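# Clip heat sinks onto both power modules

## Task

Use each power module's spring clip to secure the heat sink already resting on it, and snap each clip fully closed. When finished, both heat sinks must still sit on their studs and both modules must lie flat on the table.

## Robot and tools

Robot: two arms in a simulator. left_arm ends in a left five-finger hand, right_arm in a right one (mirror images). Base poses in the scene frame: left_arm at (+0.007, +0.394, 0) m, right_arm at (-0.062, -0.512, 0) m, both turned only slightly about z. Scene frame: origin at table-top height midway between the nominal bases, +z up, +x out across the table, left_arm on the +y side. Reported hand positions, orientations, velocities and Hand targets are in each arm's own base frame; fixed cameras and the table use the scene frame; motion offsets run along the current Hand target's own axes.

Hand point: a point 0.05 m in front of the palm and 0.15 m out from the wrist flange. Its +z runs along straight fingers, +y out of the palm, +x across the palm away from the thumb (on the left hand +x points toward the thumb). Straight fingers extend 0.06-0.07 m past it along +z and sit 0.06 m behind it along -y. A bracket on the little-finger side of the wrist can strike things, and the wrist may hang below the hand point and reach the table first.

Row layout (used by execute_actions and move): 28 numbers, each in [-1, 1]. Positions 1-6: left_arm dx, dy, dz, rx, ry, rz. 7-14: left hand a, b, c, 0, 0, 0, force_limit, speed. 15-20: right_arm dx, dy, dz, rx, ry, rz. 21-28: right hand in the same eight-slot pattern. Pose numbers are offsets, not poses: they count from that arm's Hand target as it stood when the action or move began, along that target's axes; 1.0 equals 0.6 m of travel or 180 degrees of turn, and rx, ry, rz form a single rotation vector. Sending all six as 0 re-requests the current Hand target; repeating a nonzero offset in a new action moves the arm further. Orientation commands are clipped to 32 degrees from the measured orientation each step.

Hand numbers: a closes index and middle and bends the thumb; b curls ring and little; c swings the thumb in front of the palm. All three 0 means fully open. Slots 4-6 must be exactly 0 or the row is rejected. force_limit maps -1 to about 0 N and +1 to 10 N (15 N for thumb motors); speed rises from near zero at -1 to full at +0.48 and above. No value means "unchanged": to hold a grip, resend the last a, b, c, force_limit, speed. Use speed -0.94 or lower for a gentle close.

execute_actions: actions is a list of actions; each action is a table of up to 15 rows, one per 1/30 s step; a short table repeats its final row for the remaining steps. Rows within an action all count from the same start pose. Camera images come back only when actions is empty or cameras names them.

move: target is one 28-number row or a list of up to 15 rows, all offsets from the same starting Hand targets. speed is top path speed in m/s (0.002-3.6, default 0.25; turning up to twice that in rad/s), one value or one per target. blend, in m, rounds corners in a list. stop_force, in N (3-120, shared by both arms), ends an arm's path when its wrist sensor feels that much push; zero (default true) re-zeros that sensor first. blocking=false returns after about 0.5 s while motion continues (not allowed with stop_force). Moves do not avoid obstacles and last 0.5-10 s. The result adds a move: line with the outcome (done, off_target, moving, held, fault) and limits (paced = pose clipped, held = steps withheld). Keep paths away from an arm's own base.

wait: seconds 0-10, arms hold their last command. stop: brakes a running move. zoom_image: camera plus region [x0, y0, x1, y1] in pixels, at most 504 each way, of that camera's newest image. show_instructions: shows the reference pages. zero_wrist_force: arm = left_arm or right_arm. finished_scene: ends the scene (scene 1), irreversible.

Cameras: cam_head_left, cam_head_right, cam_high (896x504), cam_left_wrist, cam_right_wrist (672x504, fisheye), or "all".

Result lines: end_effector_position (m), end_effector_quat_wxyz, velocities; Hand target (the base for the next offsets; the hand often rests a bit short of it, so resend the gap); hand_measured, hand_stopped_by (moving, target, force, stalled, fault) and hand_load_n, six values each in motor order little, ring, middle, index, thumb_bend, thumb_turn; hand_force_limit, hand_speed; Wrist force and Wrist torque in end-effector axes plus a peak line; joint positions and torques; MOTOR HOT when a motor reaches 70 °C.

Avoid: net force near 150 N or joint torque at its limit (wrist joints 24.3 N m) causes a 10 s arm stop; a target even slightly beyond a firm contact can trigger one, so press slowly with stop_force. Do not let the hands or arms press or collide with each other, and never close one hand on the other's fingers. Do not drop parts, let go of moving parts, slam, or let anything leave the table, which fails the task. Overloaded fingers, stretched arms and long pushes heat motors; at 85 °C the arm brakes for 30-60 s. Loose objects may get nudged occasionally, so check with cameras before finishing.

Each tool is called after "Request:" as name([rows], argument=value, ...), one row to a line, values as JSON.

Reference images:

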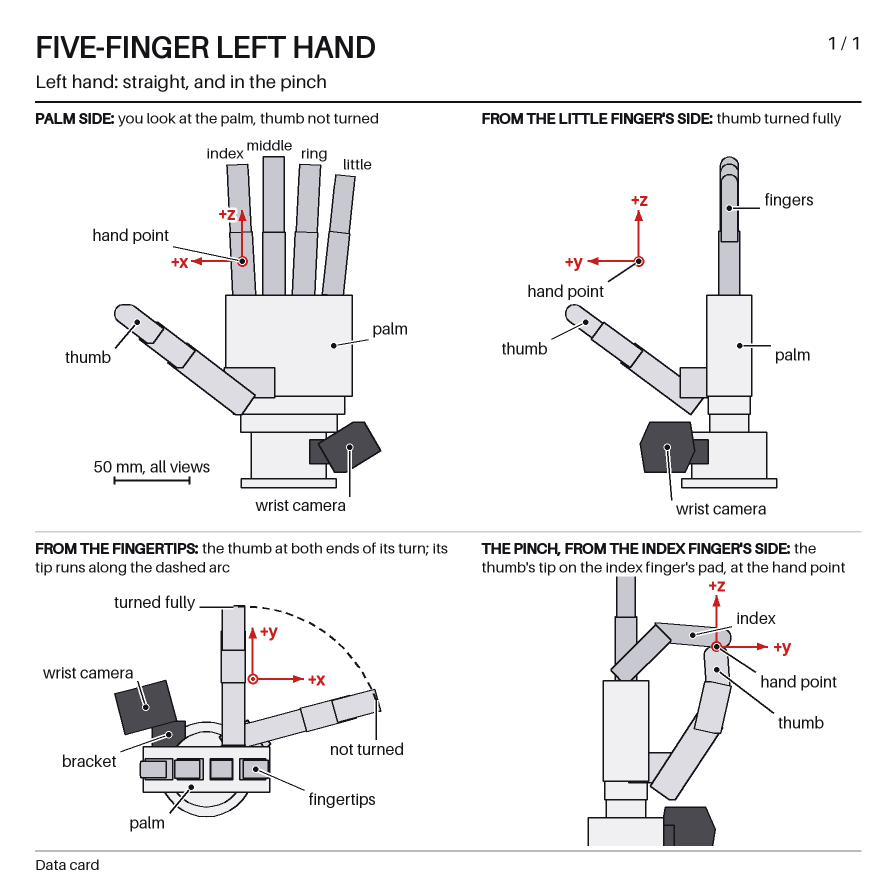

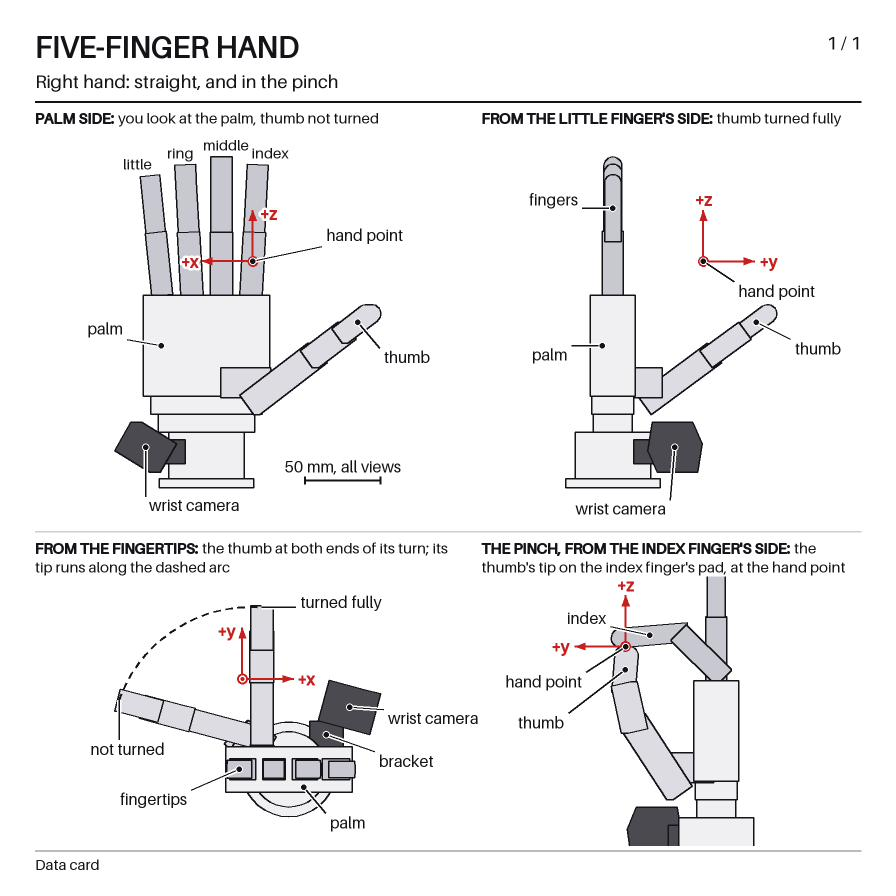

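## Session

Request:
execute_actions(actions=[])

Scene clock: 0.00 s.
left_arm: end_effector_position=(+0.5255, -0.2509, +0.1369) hand_measured=(+1.000, +1.000, +1.000, +1.000, +1.000, +1.000) hand_load_n=(+0.5, +0.0, +0.0, +0.0, +0.0, +0.0) hand_stopped_by=(target, target, target, target, target, target) hand_force_limit=0.00 hand_speed=-0.80 end_effector_quat_wxyz=(+0.363, -0.425, -0.535, +0.634) | right_arm: end_effector_position=(+0.2080, -0.3711, +0.1563) hand_measured=(+1.000, +1.000, +1.000, +1.000, +1.000, +1.000) hand_load_n=(+0.0, +0.0, +0.0, +0.0, +0.0, +0.0) hand_stopped_by=(target, target, target, target, target, target) hand_force_limit=0.00 hand_speed=-0.80 end_effector_quat_wxyz=(+0.238, +0.931, +0.190, -0.202)
Joint positions: left_arm=[3.085 -2.931 -0.65 0.366 -1.136 0.181] | right_arm=[-0.995 -1.383 1.996 0.622 2.12 0.077]
Joint velocities: within noise
Joint torques (N m): no reading
Wrist force (N): no reading
Wrist torque (N m): no reading
Wrist force, peak (N): no reading
Hand target: left_arm +0.5255, -0.2509, +0.1369; +0.363, -0.425, -0.535, +0.634 | right_arm +0.2080, -0.3711, +0.1563; +0.238, +0.931, +0.190, -0.202

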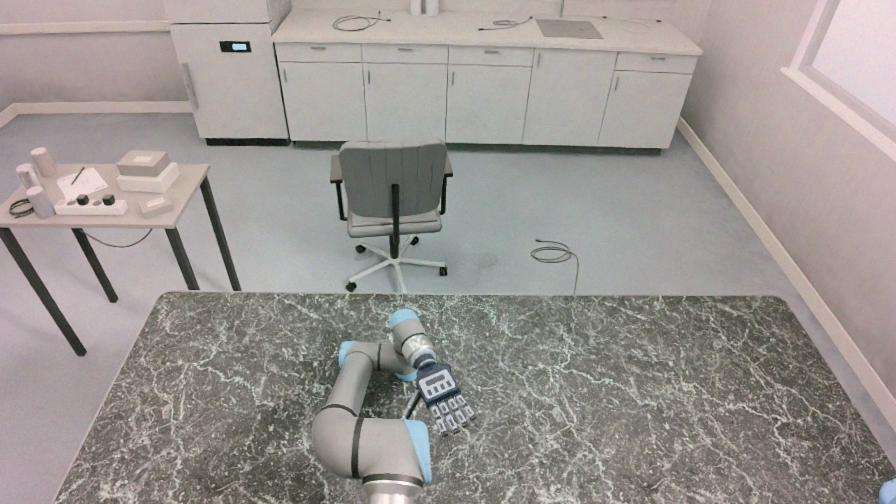

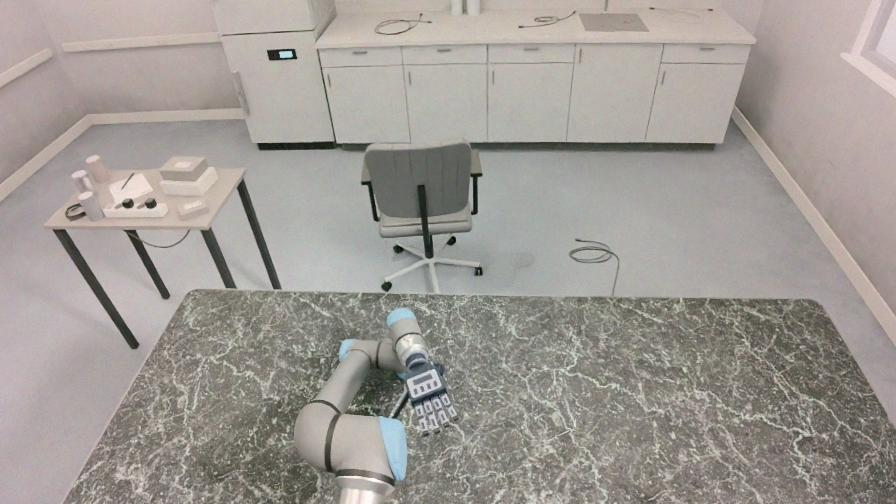

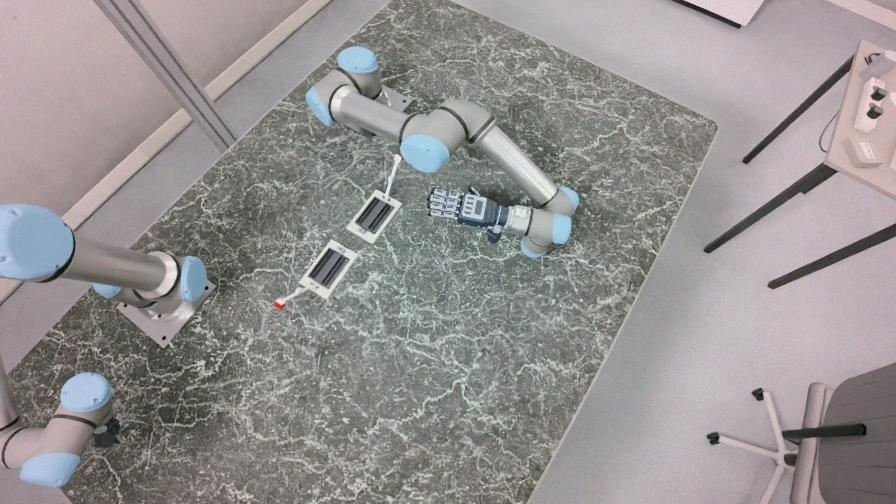

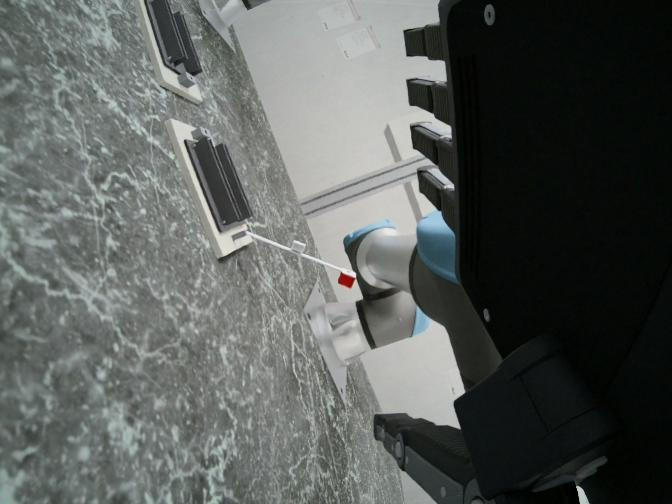

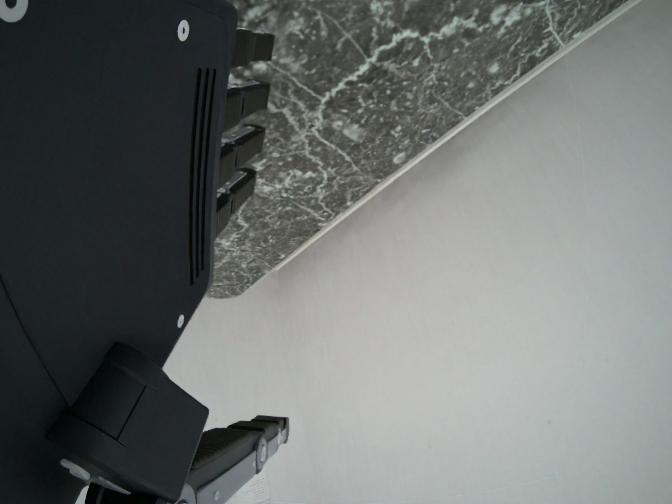

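Request:
zoom_image(camera="cam_high", region=[260, 140, 420, 320])

Request:
zoom_image(camera="cam_left_wrist", region=[120, 80, 400, 320])

Request:
zoom_image(camera="cam_left_wrist", region=[110, 0, 270, 130])

Scaled by 2.800 from the camera's 896x504 image, which has a finer 1280x720 frame.

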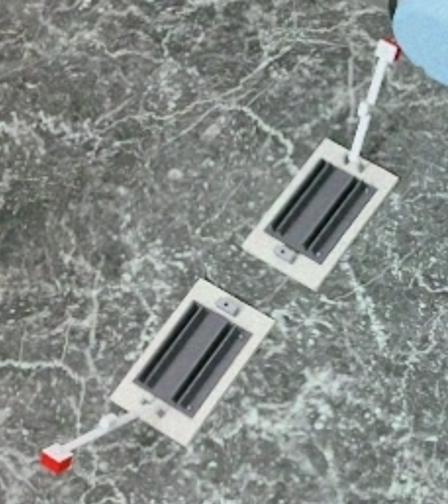

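Scaled by 1.800 from the camera's 672x504 image, which has a finer 960x720 frame.

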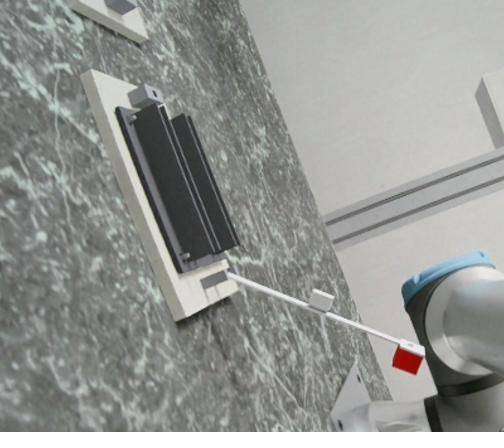

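Scaled by 3.150 from the camera's 672x504 image, which has a finer 960x720 frame.

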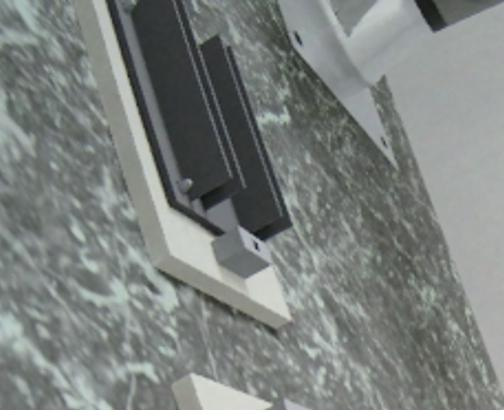

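Request:
move([
  [0.069, -0.3803, 0.11, -0.1445, 0.2522, 0.2129, 0,0,0,0,0,0, 0.0, -0.8, 0.1827, -0.2283, -0.3378, -0.0904, 0.1064, -0.4165, 0,0,0,0,0,0, 0.0, -0.8],
  [0.3357, -0.2748, 0.2712, -0.289, 0.5044, 0.4259, 0,0,0,0,0,0, 0.0, -0.8, 0.3653, -0.4567, -0.6757, -0.1808, 0.2129, -0.8329, 0,0,0,0,0,0, 0.0, -0.8],
], speed=0.3, blend=0.05, cameras=["all"])

Scene clock: 163.27 s.
left_arm: end_effector_position=(+0.2999, -0.0999, +0.2802) hand_measured=(+1.000, +1.000, +1.000, +1.000, +1.000, +1.000) hand_load_n=(+0.0, +0.0, +0.0, +0.0, +0.0, +0.0) hand_stopped_by=(target, target, target, target, target, target) hand_force_limit=0.00 hand_speed=-0.80 end_effector_quat_wxyz=(+0.000, +1.000, +0.000, +0.000) | right_arm: end_effector_position=(+0.3857, +0.1193, +0.2804) hand_measured=(+1.000, +1.000, +1.000, +1.000, +1.000, +1.000) hand_load_n=(+0.5, +0.0, +0.0, +0.0, -0.5, +0.0) hand_stopped_by=(target, target, target, target, target, target) hand_force_limit=0.00 hand_speed=-0.80 end_effector_quat_wxyz=(+0.000, -0.001, +1.000, +0.000)
Joint positions: left_arm=[3.507 -1.449 -1.831 1.709 -1.571 1.935] | right_arm=[-0.215 -1.463 1.603 1.431 1.57 -1.787]
Joint torques (N m): left_arm=[5.82 24.81 7.51 -0.47 1.53 1.18] | right_arm=[5.96 -11.69 -25.34 5.06 -2.39 -2.98]
Wrist force (N): left_arm=[-0.3 -0.2 0.3] | right_arm=[0.7 -1.0 -0.4]
Wrist torque (N m): left_arm=[-0.28 0.04 -0.11] | right_arm=[-0.17 -0.02 -0.12]
Wrist force, peak (N): left_arm=[-1.0 -0.9 0.3] | right_arm=[0.7 -1.2 -0.8]
Hand target: left_arm +0.2999, -0.0999, +0.2802; +0.000, +1.000, +0.000, +0.000 | right_arm +0.3857, +0.1193, +0.2804; +0.000, -0.001, +1.000, +0.000
Off the commanded pose: left_arm 0.000 m, 0 deg | right_arm 0.000 m, 0 deg.
move: done
camera_calibration:
cam_left_wrist: T_world_to_cam=[[0.197906, 0.980131, 0.0132739, 0.0296538], [0.842986, -0.177093, 0.50795, -0.411748], [0.500208, -0.0893364, -0.861284, 0.199702], [0, 0, 0, 1]] pos_world=[0.241336, -0.0841415, 0.380754]
cam_right_wrist: T_world_to_cam=[[-0.259808, 0.965022, -0.0351048, -0.00151855], [0.822498, 0.240192, 0.515563, -0.487124], [0.505962, 0.105074, -0.856132, 0.150256], [0, 0, 0, 1]] pos_world=[0.32424, 0.102681, 0.379729]

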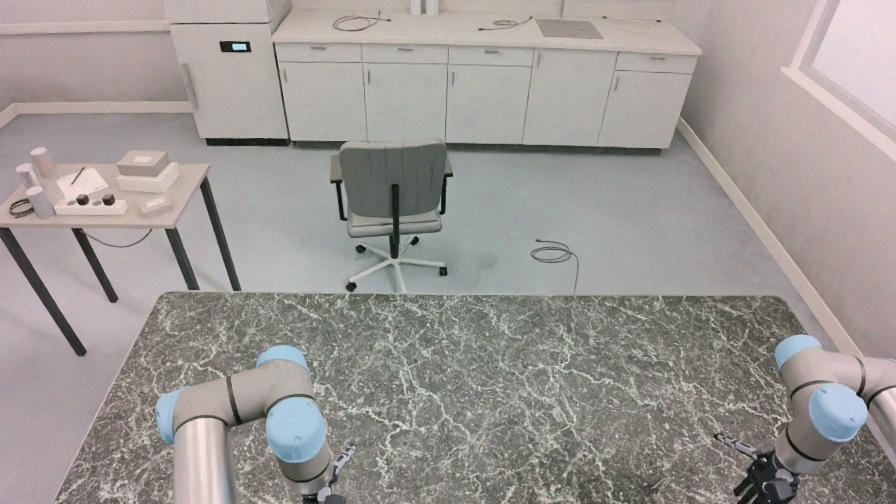

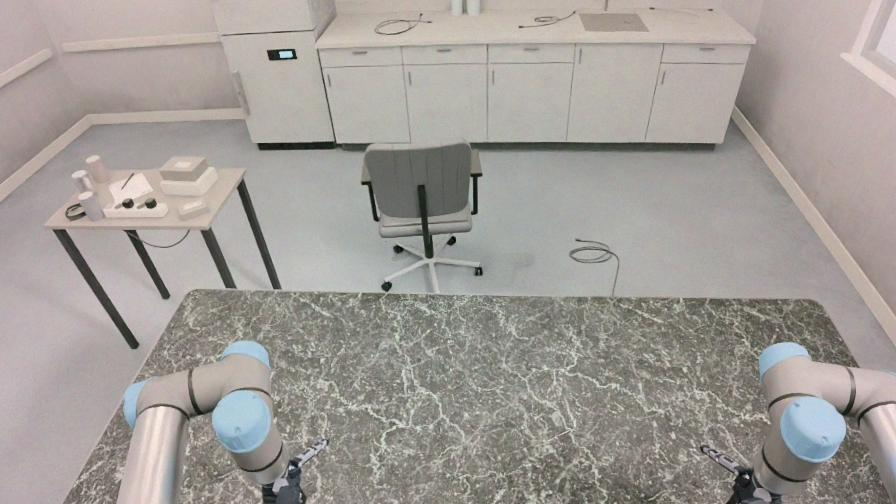

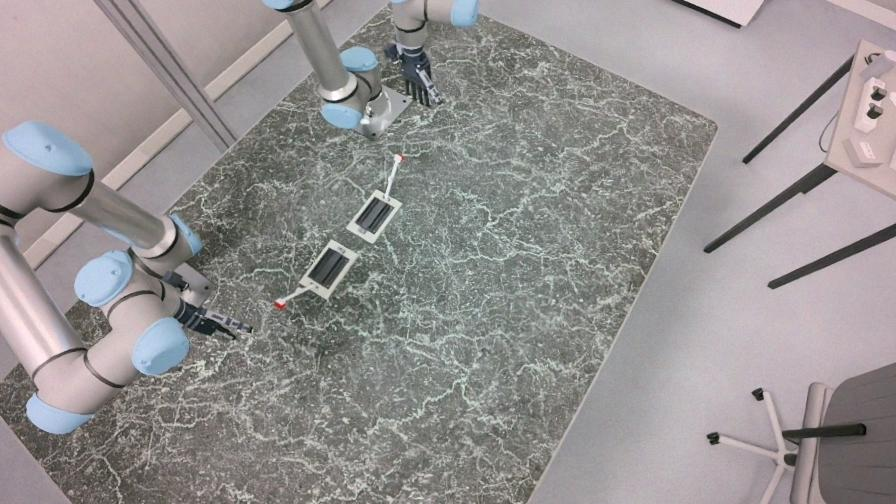

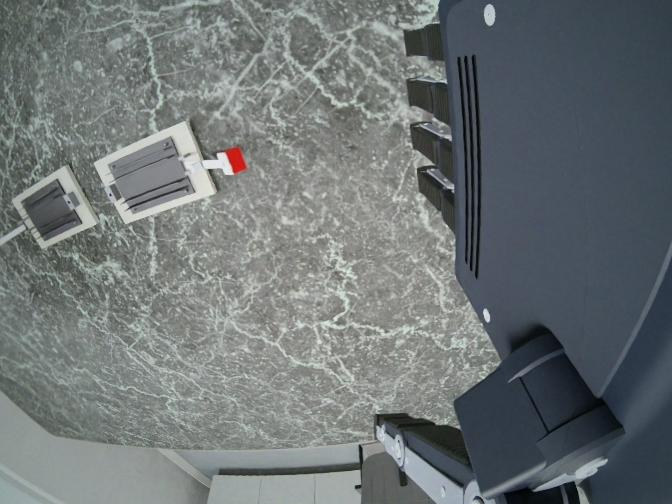

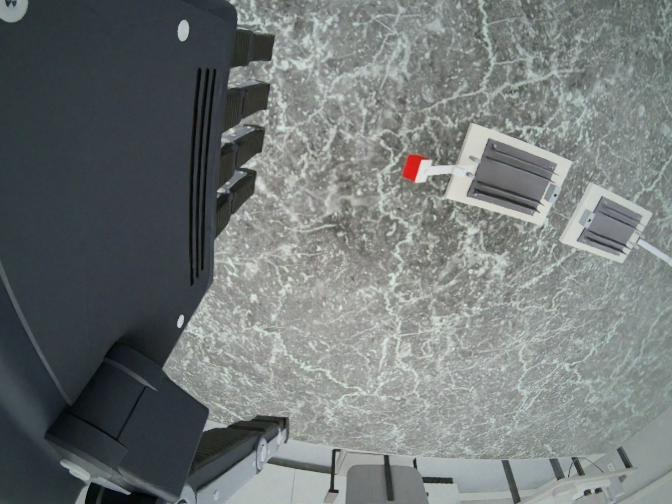

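Request:
zoom_image(camera="cam_left_wrist", region=[80, 100, 280, 240])

Request:
zoom_image(camera="cam_right_wrist", region=[390, 110, 600, 250])

Request:
zoom_image(camera="cam_high", region=[260, 140, 420, 320])

Scaled by 2.520 from the camera's 672x504 image, which has a finer 960x720 frame.

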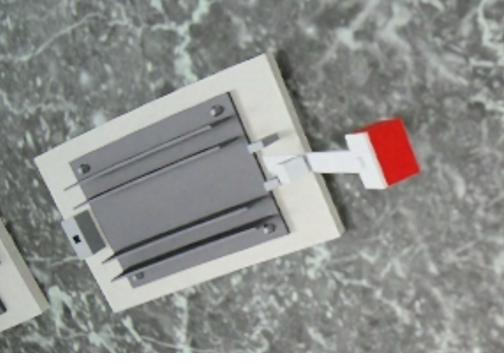

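Scaled by 2.400 from the camera's 672x504 image, which has a finer 960x720 frame.

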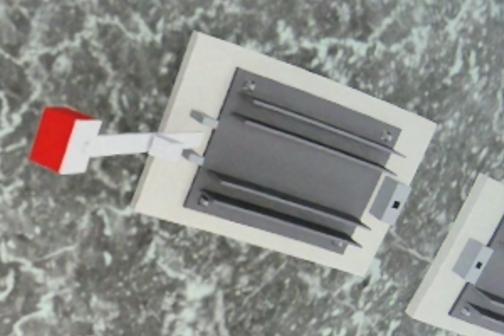

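Scaled by 2.800 from the camera's 896x504 image, which has a finer 1280x720 frame.

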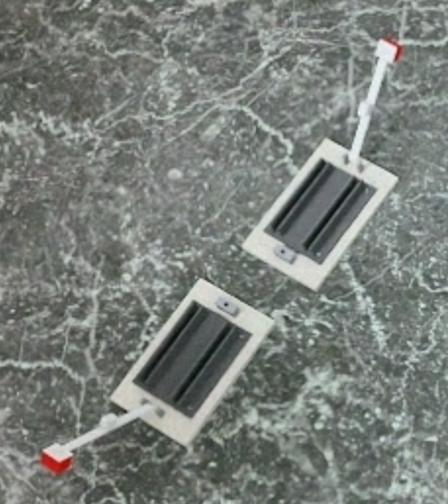

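Request:
move([
  [0.0043, 0.1442, 0.2203, 0, 0, 0, 0,0,0,0,0,0, 0.0, -0.8, 0,0,0,0,0,0, 0,0,0,0,0,0, 0.0, -0.8],
], speed=0.2, cameras=["all"])

Scene clock: 197.90 s.
left_arm: end_effector_position=(+0.3024, -0.1863, +0.1480) hand_measured=(+1.000, +1.000, +1.000, +1.000, +1.000, +1.000) hand_load_n=(+0.0, +0.0, +0.0, +0.0, +0.0, +0.0) hand_stopped_by=(target, target, target, target, target, target) hand_force_limit=0.00 hand_speed=-0.80 end_effector_quat_wxyz=(+0.000, +1.000, +0.000, +0.000) | right_arm: end_effector_position=(+0.3857, +0.1193, +0.2804) hand_measured=(+1.000, +1.000, +1.000, +1.000, +1.000, +1.000) hand_load_n=(+0.0, +0.0, +0.0, +0.0, +0.0, +0.0) hand_stopped_by=(target, target, target, target, target, target) hand_force_limit=0.00 hand_speed=-0.80 end_effector_quat_wxyz=(+0.000, -0.001, +1.000, +0.000)
Joint positions: left_arm=[3.168 -1.627 -2.016 2.072 -1.571 1.597] | right_arm=[-0.215 -1.463 1.603 1.431 1.57 -1.787]
Joint torques (N m): left_arm=[-4.95 7.63 25.9 -0.23 -1.55 -1.55] | right_arm=[6.61 -11.23 -25.58 4.91 -2.28 -2.9]
Wrist force (N): left_arm=[-0.4 -0.2 0.1] | right_arm=[0.5 -1.0 -0.6]
Wrist torque (N m): left_arm=[-0.30 0.06 -0.06] | right_arm=[-0.16 0.03 -0.13]
Wrist force, peak (N): left_arm=[-0.5 -0.9 -0.9] | right_arm=[0.8 -1.3 -0.7]
Hand target: left_arm +0.3025, -0.1864, +0.1480; +0.000, +1.000, +0.000, +0.000 | right_arm +0.3857, +0.1193, +0.2804; +0.000, -0.001, +1.000, +0.000
Off the commanded pose: left_arm 0.000 m, 0 deg | right_arm 0.000 m, 0 deg.
move: done
camera_calibration:
cam_left_wrist: T_world_to_cam=[[0.197922, 0.980131, 0.0130554, 0.115627], [0.842987, -0.176995, 0.507981, -0.362081], [0.500199, -0.0895353, -0.861269, 0.0767859], [0, 0, 0, 1]] pos_world=[0.243936, -0.170541, 0.248554]
cam_right_wrist: T_world_to_cam=[[-0.259808, 0.965022, -0.0351048, -0.00151855], [0.822498, 0.240192, 0.515563, -0.487124], [0.505962, 0.105074, -0.856132, 0.150256], [0, 0, 0, 1]] pos_world=[0.32424, 0.102681, 0.379729]

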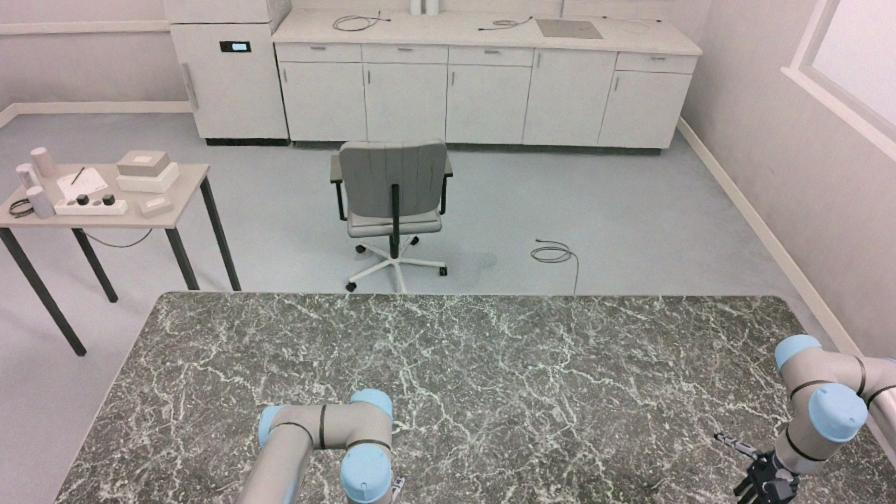

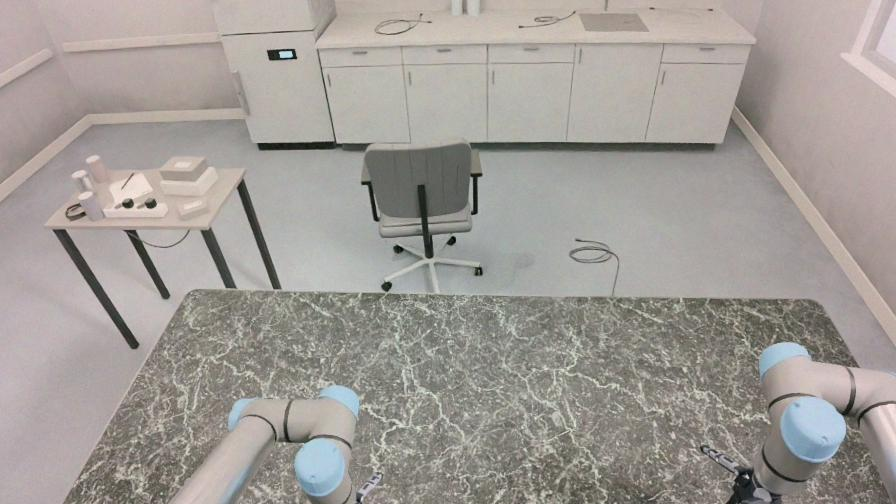

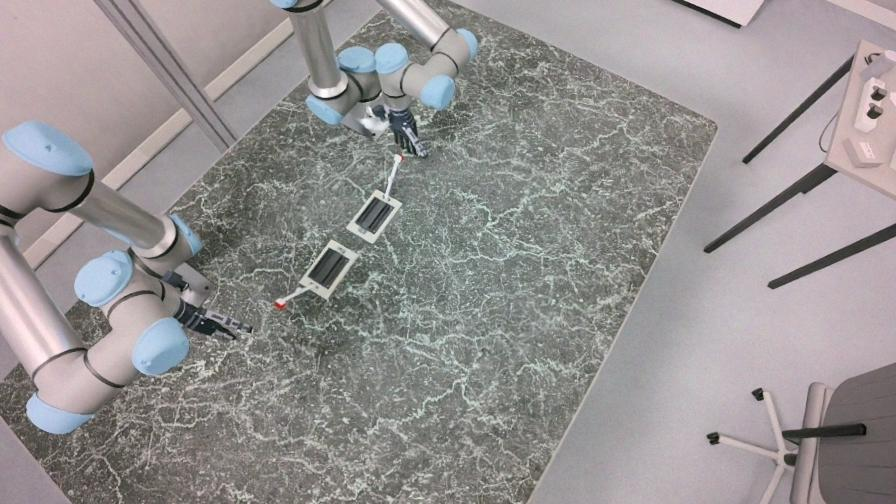

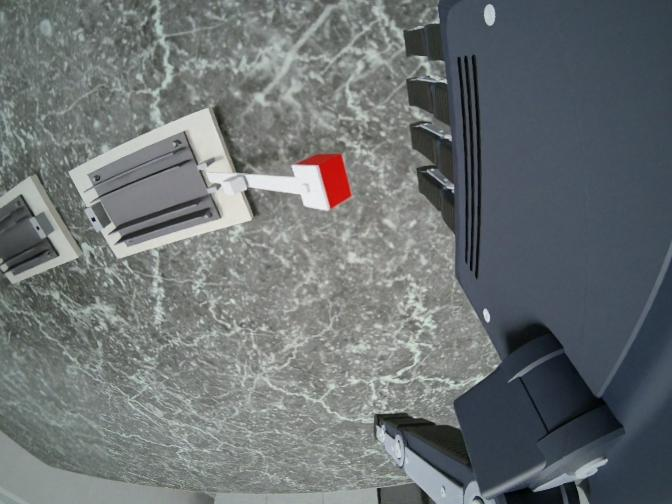

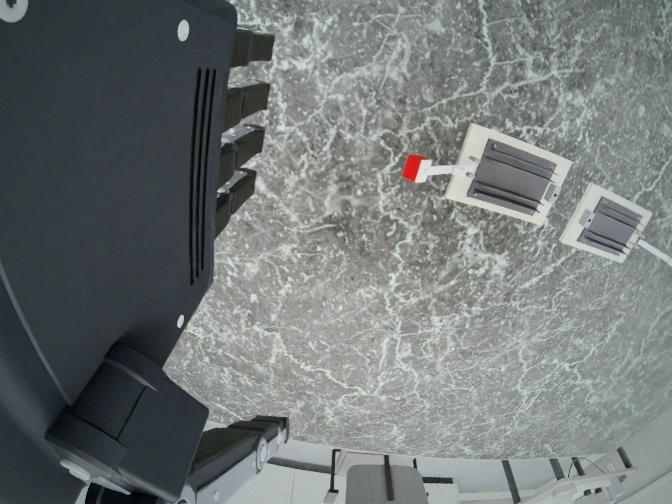

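Request:
move([
  [0.0027, 0.0585, -0.0167, 0, 0, 0, 0,0,0,0,0,0, 0.0, -0.8, 0,0,0,0,0,0, 0,0,0,0,0,0, 0.0, -0.8],
  [0.0077, 0.1335, -0.05, 0, 0, 0, 0,0,0,0,0,0, 0.0, -0.8, 0,0,0,0,0,0, 0,0,0,0,0,0, 0.0, -0.8],
  [0.0127, 0.2085, -0.075, 0, 0, 0, 0,0,0,0,0,0, 0.0, -0.8, 0,0,0,0,0,0, 0,0,0,0,0,0, 0.0, -0.8],
], speed=0.06, blend=[0.015, 0.015, 0], stop_force=10, cameras=["cam_high", "cam_left_wrist", "cam_right_wrist"])

Scene clock: 215.60 s.
left_arm: end_effector_position=(+0.3101, -0.3115, +0.1929) hand_measured=(+1.000, +1.000, +1.000, +1.000, +1.000, +1.000) hand_load_n=(+0.0, +0.0, +0.0, +0.0, +0.0, +0.0) hand_stopped_by=(target, target, target, target, target, target) hand_force_limit=0.00 hand_speed=-0.80 end_effector_quat_wxyz=(+0.000, +1.000, +0.000, +0.000) | right_arm: end_effector_position=(+0.3857, +0.1193, +0.2804) hand_measured=(+1.000, +1.000, +1.000, +1.000, +1.000, +1.000) hand_load_n=(+0.0, +0.0, +0.0, +0.0, +0.0, +0.0) hand_stopped_by=(target, target, target, target, target, target) hand_force_limit=0.00 hand_speed=-0.80 end_effector_quat_wxyz=(+0.000, -0.001, +1.000, +0.000)
Joint positions: left_arm=[2.771 -1.768 -1.728 1.925 -1.571 1.2] | right_arm=[-0.215 -1.463 1.603 1.431 1.57 -1.787]
Joint torques (N m): left_arm=[-7.23 14.13 28.03 -4.4 -1.49 -1.7] | right_arm=[6.8 -11.23 -27.76 5.07 -2 -2.95]
Wrist force (N): left_arm=[-0.3 -0.3 0.2] | right_arm=[0.7 -1.1 -0.8]
Wrist torque (N m): left_arm=[-0.27 0.01 -0.05] | right_arm=[-0.16 -0.01 -0.12]
Wrist force, peak (N): left_arm=[-0.3 -1.4 0.2] | right_arm=[0.9 -1.3 -0.7]
Hand target: left_arm +0.3101, -0.3115, +0.1929; +0.000, +1.000, +0.000, +0.000 | right_arm +0.3857, +0.1193, +0.2804; +0.000, -0.001, +1.000, +0.000
Off the commanded pose: left_arm 0.000 m, 0 deg | right_arm 0.000 m, 0 deg.
move: done
camera_calibration:
cam_left_wrist: T_world_to_cam=[[0.197879, 0.980138, 0.0131661, 0.236209], [0.842951, -0.177006, 0.508038, -0.413602], [0.500278, -0.0894315, -0.861234, 0.100482], [0, 0, 0, 1]] pos_world=[0.251636, -0.295742, 0.293554]
cam_right_wrist: T_world_to_cam=[[-0.259808, 0.965022, -0.0351048, -0.00151855], [0.822498, 0.240192, 0.515563, -0.487124], [0.505962, 0.105074, -0.856132, 0.150256], [0, 0, 0, 1]] pos_world=[0.32424, 0.102681, 0.379729]
Images, in order (width x height): cam_high 896x504, cam_left_wrist 672x504, cam_right_wrist 672x504.

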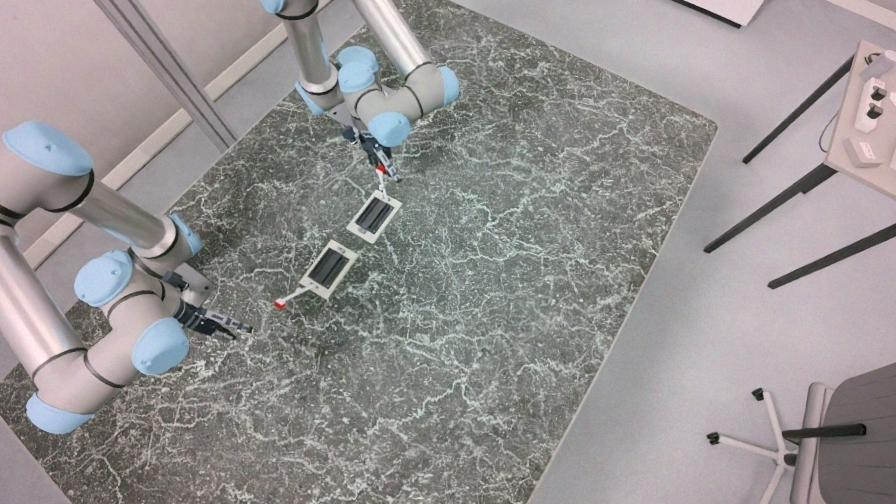

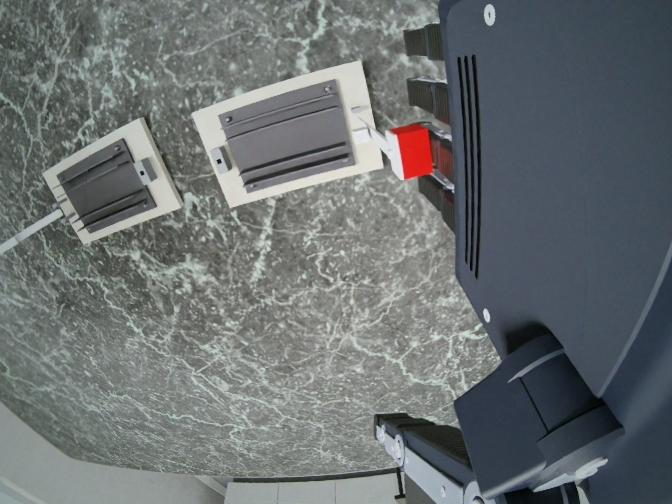

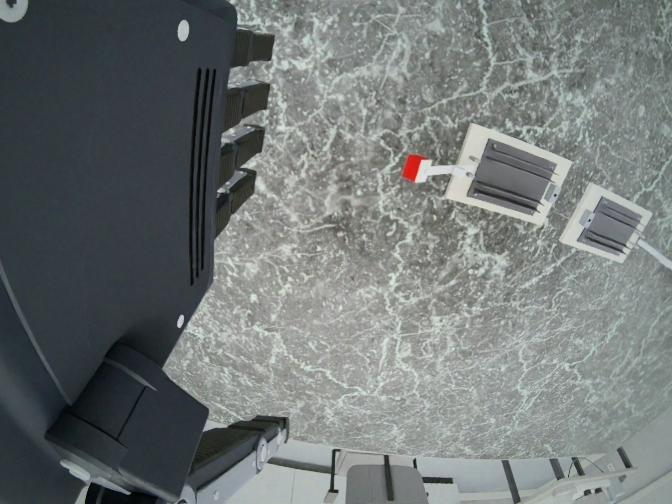

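Request:
zoom_image(camera="cam_left_wrist", region=[330, 60, 490, 230])

Request:
zoom_image(camera="cam_right_wrist", region=[390, 100, 672, 300])

Request:
zoom_image(camera="cam_high", region=[310, 120, 430, 260])

Scaled by 2.965 from the camera's 672x504 image, which has a finer 960x720 frame.

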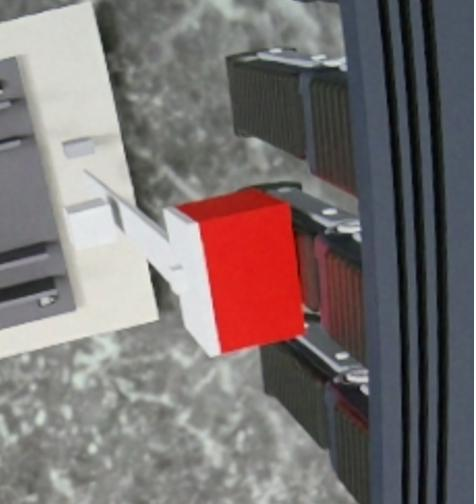

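Scaled by 1.787 from the camera's 672x504 image, which has a finer 960x720 frame.

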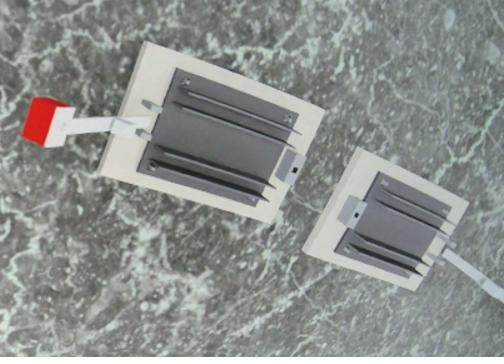

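Scaled by 3.600 from the camera's 896x504 image, which has a finer 1280x720 frame.

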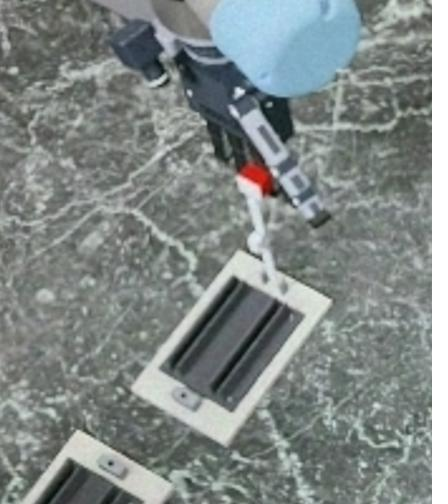

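Request:
move([
  [0, 0.0025, -0.045, 0, 0, 0, 0,0,0,0,0,0, 0.0, -0.8, 0,0,0,0,0,0, 0,0,0,0,0,0, 0.0, -0.8],
  [0, 0.0632, -0.0483, 0, 0, 0, 0,0,0,0,0,0, 0.0, -0.8, 0,0,0,0,0,0, 0,0,0,0,0,0, 0.0, -0.8],
  [0, 0.1225, -0.036, 0, 0, 0, 0,0,0,0,0,0, 0.0, -0.8, 0,0,0,0,0,0, 0,0,0,0,0,0, 0.0, -0.8],
], speed=0.06, blend=[0.01, 0.01, 0], stop_force=10, cameras=["cam_high", "cam_left_wrist", "cam_right_wrist"])

Scene clock: 234.37 s.
left_arm: end_effector_position=(+0.3102, -0.3850, +0.2145) hand_measured=(+1.000, +1.000, +1.000, +1.000, +1.000, +1.000) hand_load_n=(+0.0, +0.0, +0.0, +0.0, +0.0, +0.0) hand_stopped_by=(target, target, target, target, target, target) hand_force_limit=0.00 hand_speed=-0.80 end_effector_quat_wxyz=(+0.000, +1.000, +0.000, +0.000) | right_arm: end_effector_position=(+0.3857, +0.1193, +0.2804) hand_measured=(+1.000, +1.000, +1.000, +1.000, +1.000, +1.000) hand_load_n=(+0.0, +0.0, +0.0, +0.0, +0.0, +0.0) hand_stopped_by=(target, target, target, target, target, target) hand_force_limit=0.00 hand_speed=-0.80 end_effector_quat_wxyz=(+0.000, -0.001, +1.000, +0.000)
Joint positions: left_arm=[2.597 -1.878 -1.529 1.836 -1.571 1.026] | right_arm=[-0.215 -1.463 1.603 1.431 1.57 -1.787]
Joint torques (N m): left_arm=[-5.78 20.76 28.21 -4.56 -1.84 -1.82] | right_arm=[6.55 -10.91 -26.39 4.8 -1.63 -2.92]
Wrist force (N): left_arm=[-0.4 -0.4 0.3] | right_arm=[0.9 -1.3 -0.8]
Wrist torque (N m): left_arm=[-0.30 0.05 -0.03] | right_arm=[-0.19 -0.04 -0.11]
Wrist force, peak (N): left_arm=[-0.3 -0.9 0.2] | right_arm=[0.9 -1.3 -0.7]
Hand target: left_arm +0.3102, -0.3850, +0.2145; +0.000, +1.000, +0.000, +0.000 | right_arm +0.3857, +0.1193, +0.2804; +0.000, -0.001, +1.000, +0.000
Off the commanded pose: left_arm 0.000 m, 0 deg | right_arm 0.000 m, 0 deg.
move: done
camera_calibration:
cam_left_wrist: T_world_to_cam=[[0.197879, 0.980138, 0.0131661, 0.307966], [0.842951, -0.177006, 0.508038, -0.437535], [0.500278, -0.0894315, -0.861234, 0.112425], [0, 0, 0, 1]] pos_world=[0.251636, -0.369242, 0.315054]
cam_right_wrist: T_world_to_cam=[[-0.259808, 0.965022, -0.0351048, -0.00151855], [0.822498, 0.240192, 0.515563, -0.487124], [0.505962, 0.105074, -0.856132, 0.150256], [0, 0, 0, 1]] pos_world=[0.32424, 0.102681, 0.379729]
Images, in order (width x height): cam_high 896x504, cam_left_wrist 672x504, cam_right_wrist 672x504.

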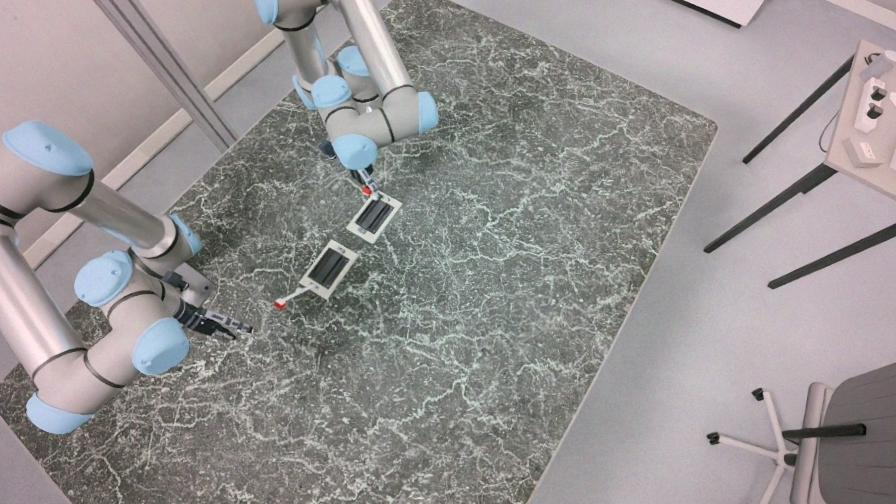

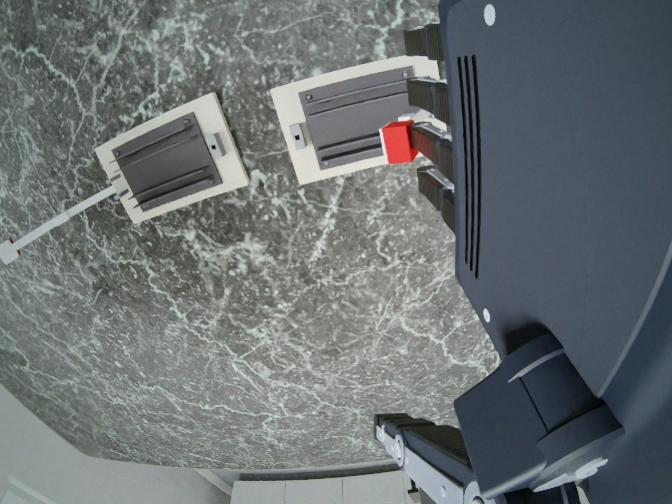

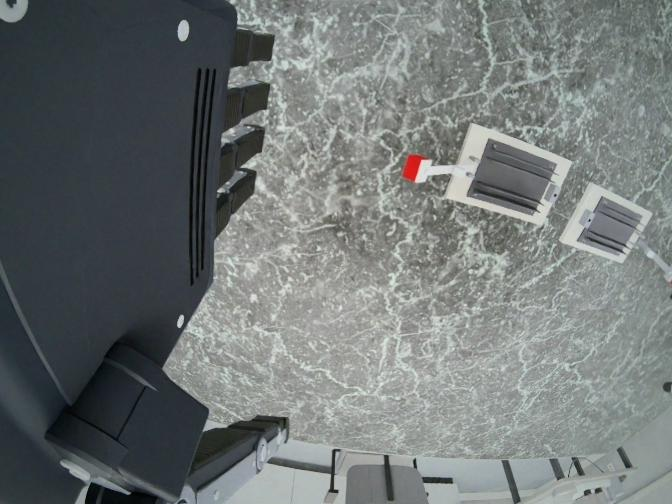

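Request:
move([
  [0.0015, 0.0542, 0.027, 0, 0, 0, 0,0,0,0,0,0, 0.0, -0.8, 0,0,0,0,0,0, 0,0,0,0,0,0, 0.0, -0.8],
  [0.003, 0.0993, 0.0675, 0, 0, 0, 0,0,0,0,0,0, 0.0, -0.8, 0,0,0,0,0,0, 0,0,0,0,0,0, 0.0, -0.8],
  [0.0045, 0.123, 0.1003, 0, 0, 0, 0,0,0,0,0,0, 0.0, -0.8, 0,0,0,0,0,0, 0,0,0,0,0,0, 0.0, -0.8],
], speed=0.06, blend=[0.01, 0.01, 0], stop_force=10, cameras=["cam_high", "cam_left_wrist", "cam_right_wrist"])

Scene clock: 245.00 s.
left_arm: end_effector_position=(+0.3129, -0.4588, +0.1543) hand_measured=(+1.000, +1.000, +1.000, +1.000, +1.000, +1.000) hand_load_n=(+0.0, +0.0, +0.0, +0.0, +0.0, +0.0) hand_stopped_by=(target, target, target, target, target, target) hand_force_limit=0.00 hand_speed=-0.80 end_effector_quat_wxyz=(+0.000, +1.000, +0.000, +0.000) | right_arm: end_effector_position=(+0.3857, +0.1193, +0.2804) hand_measured=(+1.000, +1.000, +1.000, +1.000, +1.000, +1.000) hand_load_n=(+0.0, +0.0, +0.0, +0.0, +0.0, +0.0) hand_stopped_by=(target, target, target, target, target, target) hand_force_limit=0.00 hand_speed=-0.80 end_effector_quat_wxyz=(+0.000, -0.001, +1.000, +0.000)
Joint positions: left_arm=[2.463 -2.062 -1.425 1.916 -1.571 0.892] | right_arm=[-0.215 -1.463 1.603 1.431 1.57 -1.787]
Joint torques (N m): left_arm=[-7.29 27.18 27.04 -0.48 -1.41 -1.8] | right_arm=[6.51 -11.12 -25.96 4.83 -1.16 -3.06]
Wrist force (N): left_arm=[-0.4 -0.3 -0.1] | right_arm=[0.7 -1.2 -0.7]
Wrist torque (N m): left_arm=[-0.28 0.04 -0.05] | right_arm=[-0.18 -0.02 -0.12]
Wrist force, peak (N): left_arm=[-0.5 -1.0 0.4] | right_arm=[0.8 -1.2 -0.9]
Hand target: left_arm +0.3129, -0.4588, +0.1543; +0.000, +1.000, +0.000, +0.000 | right_arm +0.3857, +0.1193, +0.2804; +0.000, -0.001, +1.000, +0.000
Off the commanded pose: left_arm 0.000 m, 0 deg | right_arm 0.000 m, 0 deg.
move: done
camera_calibration:
cam_left_wrist: T_world_to_cam=[[0.197879, 0.980138, 0.0131661, 0.380461], [0.842951, -0.177006, 0.508038, -0.422272], [0.500278, -0.0894315, -0.861234, 0.0526369], [0, 0, 0, 1]] pos_world=[0.254336, -0.442942, 0.254854]
cam_right_wrist: T_world_to_cam=[[-0.259808, 0.965022, -0.0351048, -0.00151855], [0.822498, 0.240192, 0.515563, -0.487124], [0.505962, 0.105074, -0.856132, 0.150256], [0, 0, 0, 1]] pos_world=[0.32424, 0.102681, 0.379729]
Images, in order (width x height): cam_high 896x504, cam_left_wrist 672x504, cam_right_wrist 672x504.

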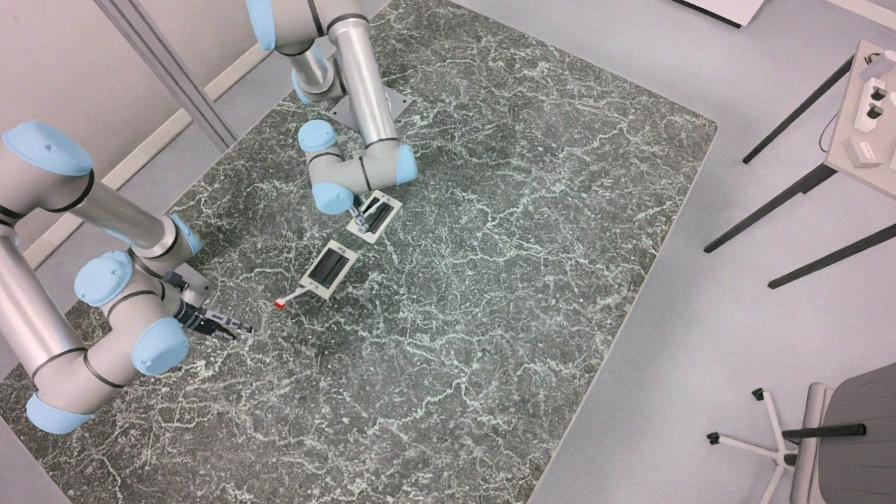

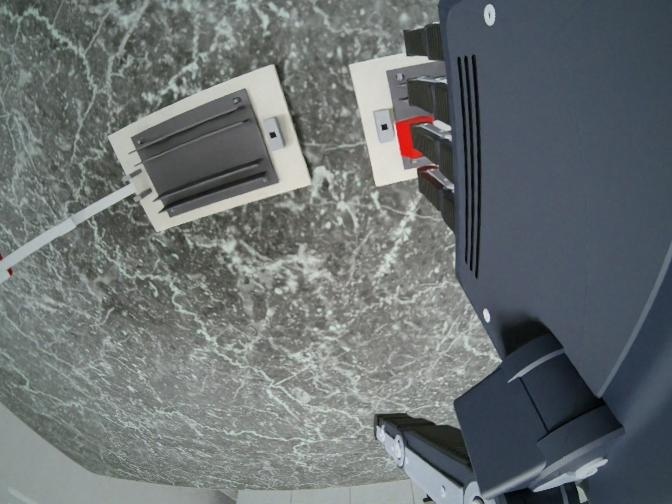

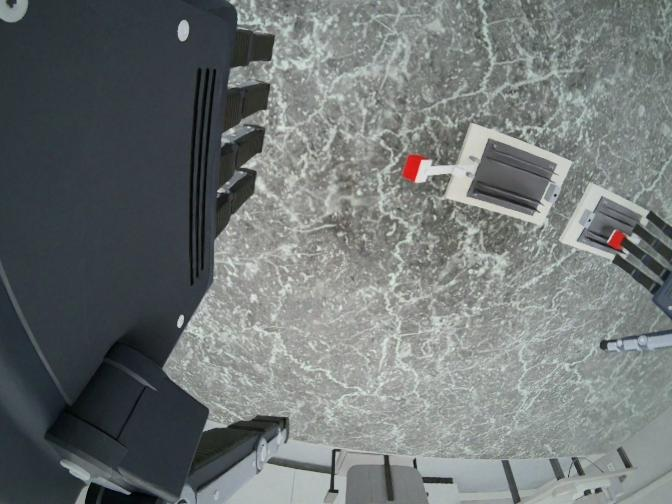

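Request:
zoom_image(camera="cam_left_wrist", region=[340, 40, 490, 220])

Request:
zoom_image(camera="cam_right_wrist", region=[550, 170, 672, 290])

Scaled by 2.800 from the camera's 672x504 image, which has a finer 960x720 frame.

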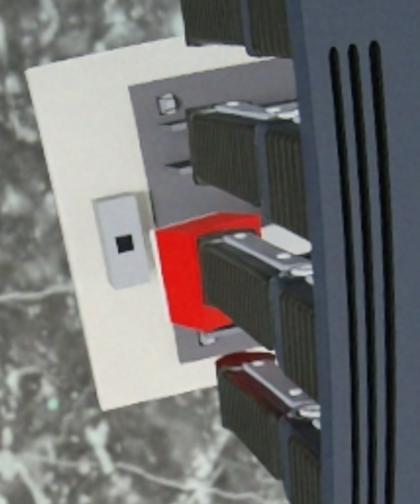

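Scaled by 4.131 from the camera's 672x504 image, which has a finer 960x720 frame.

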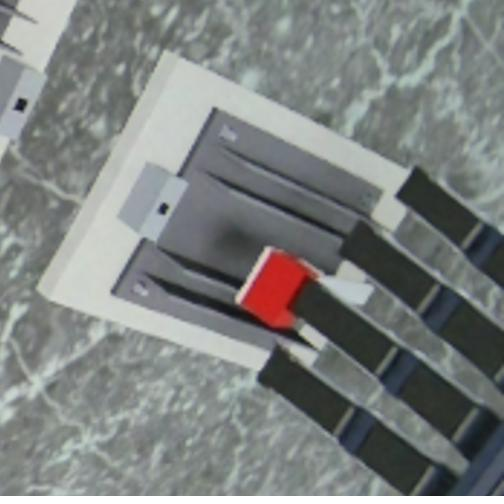

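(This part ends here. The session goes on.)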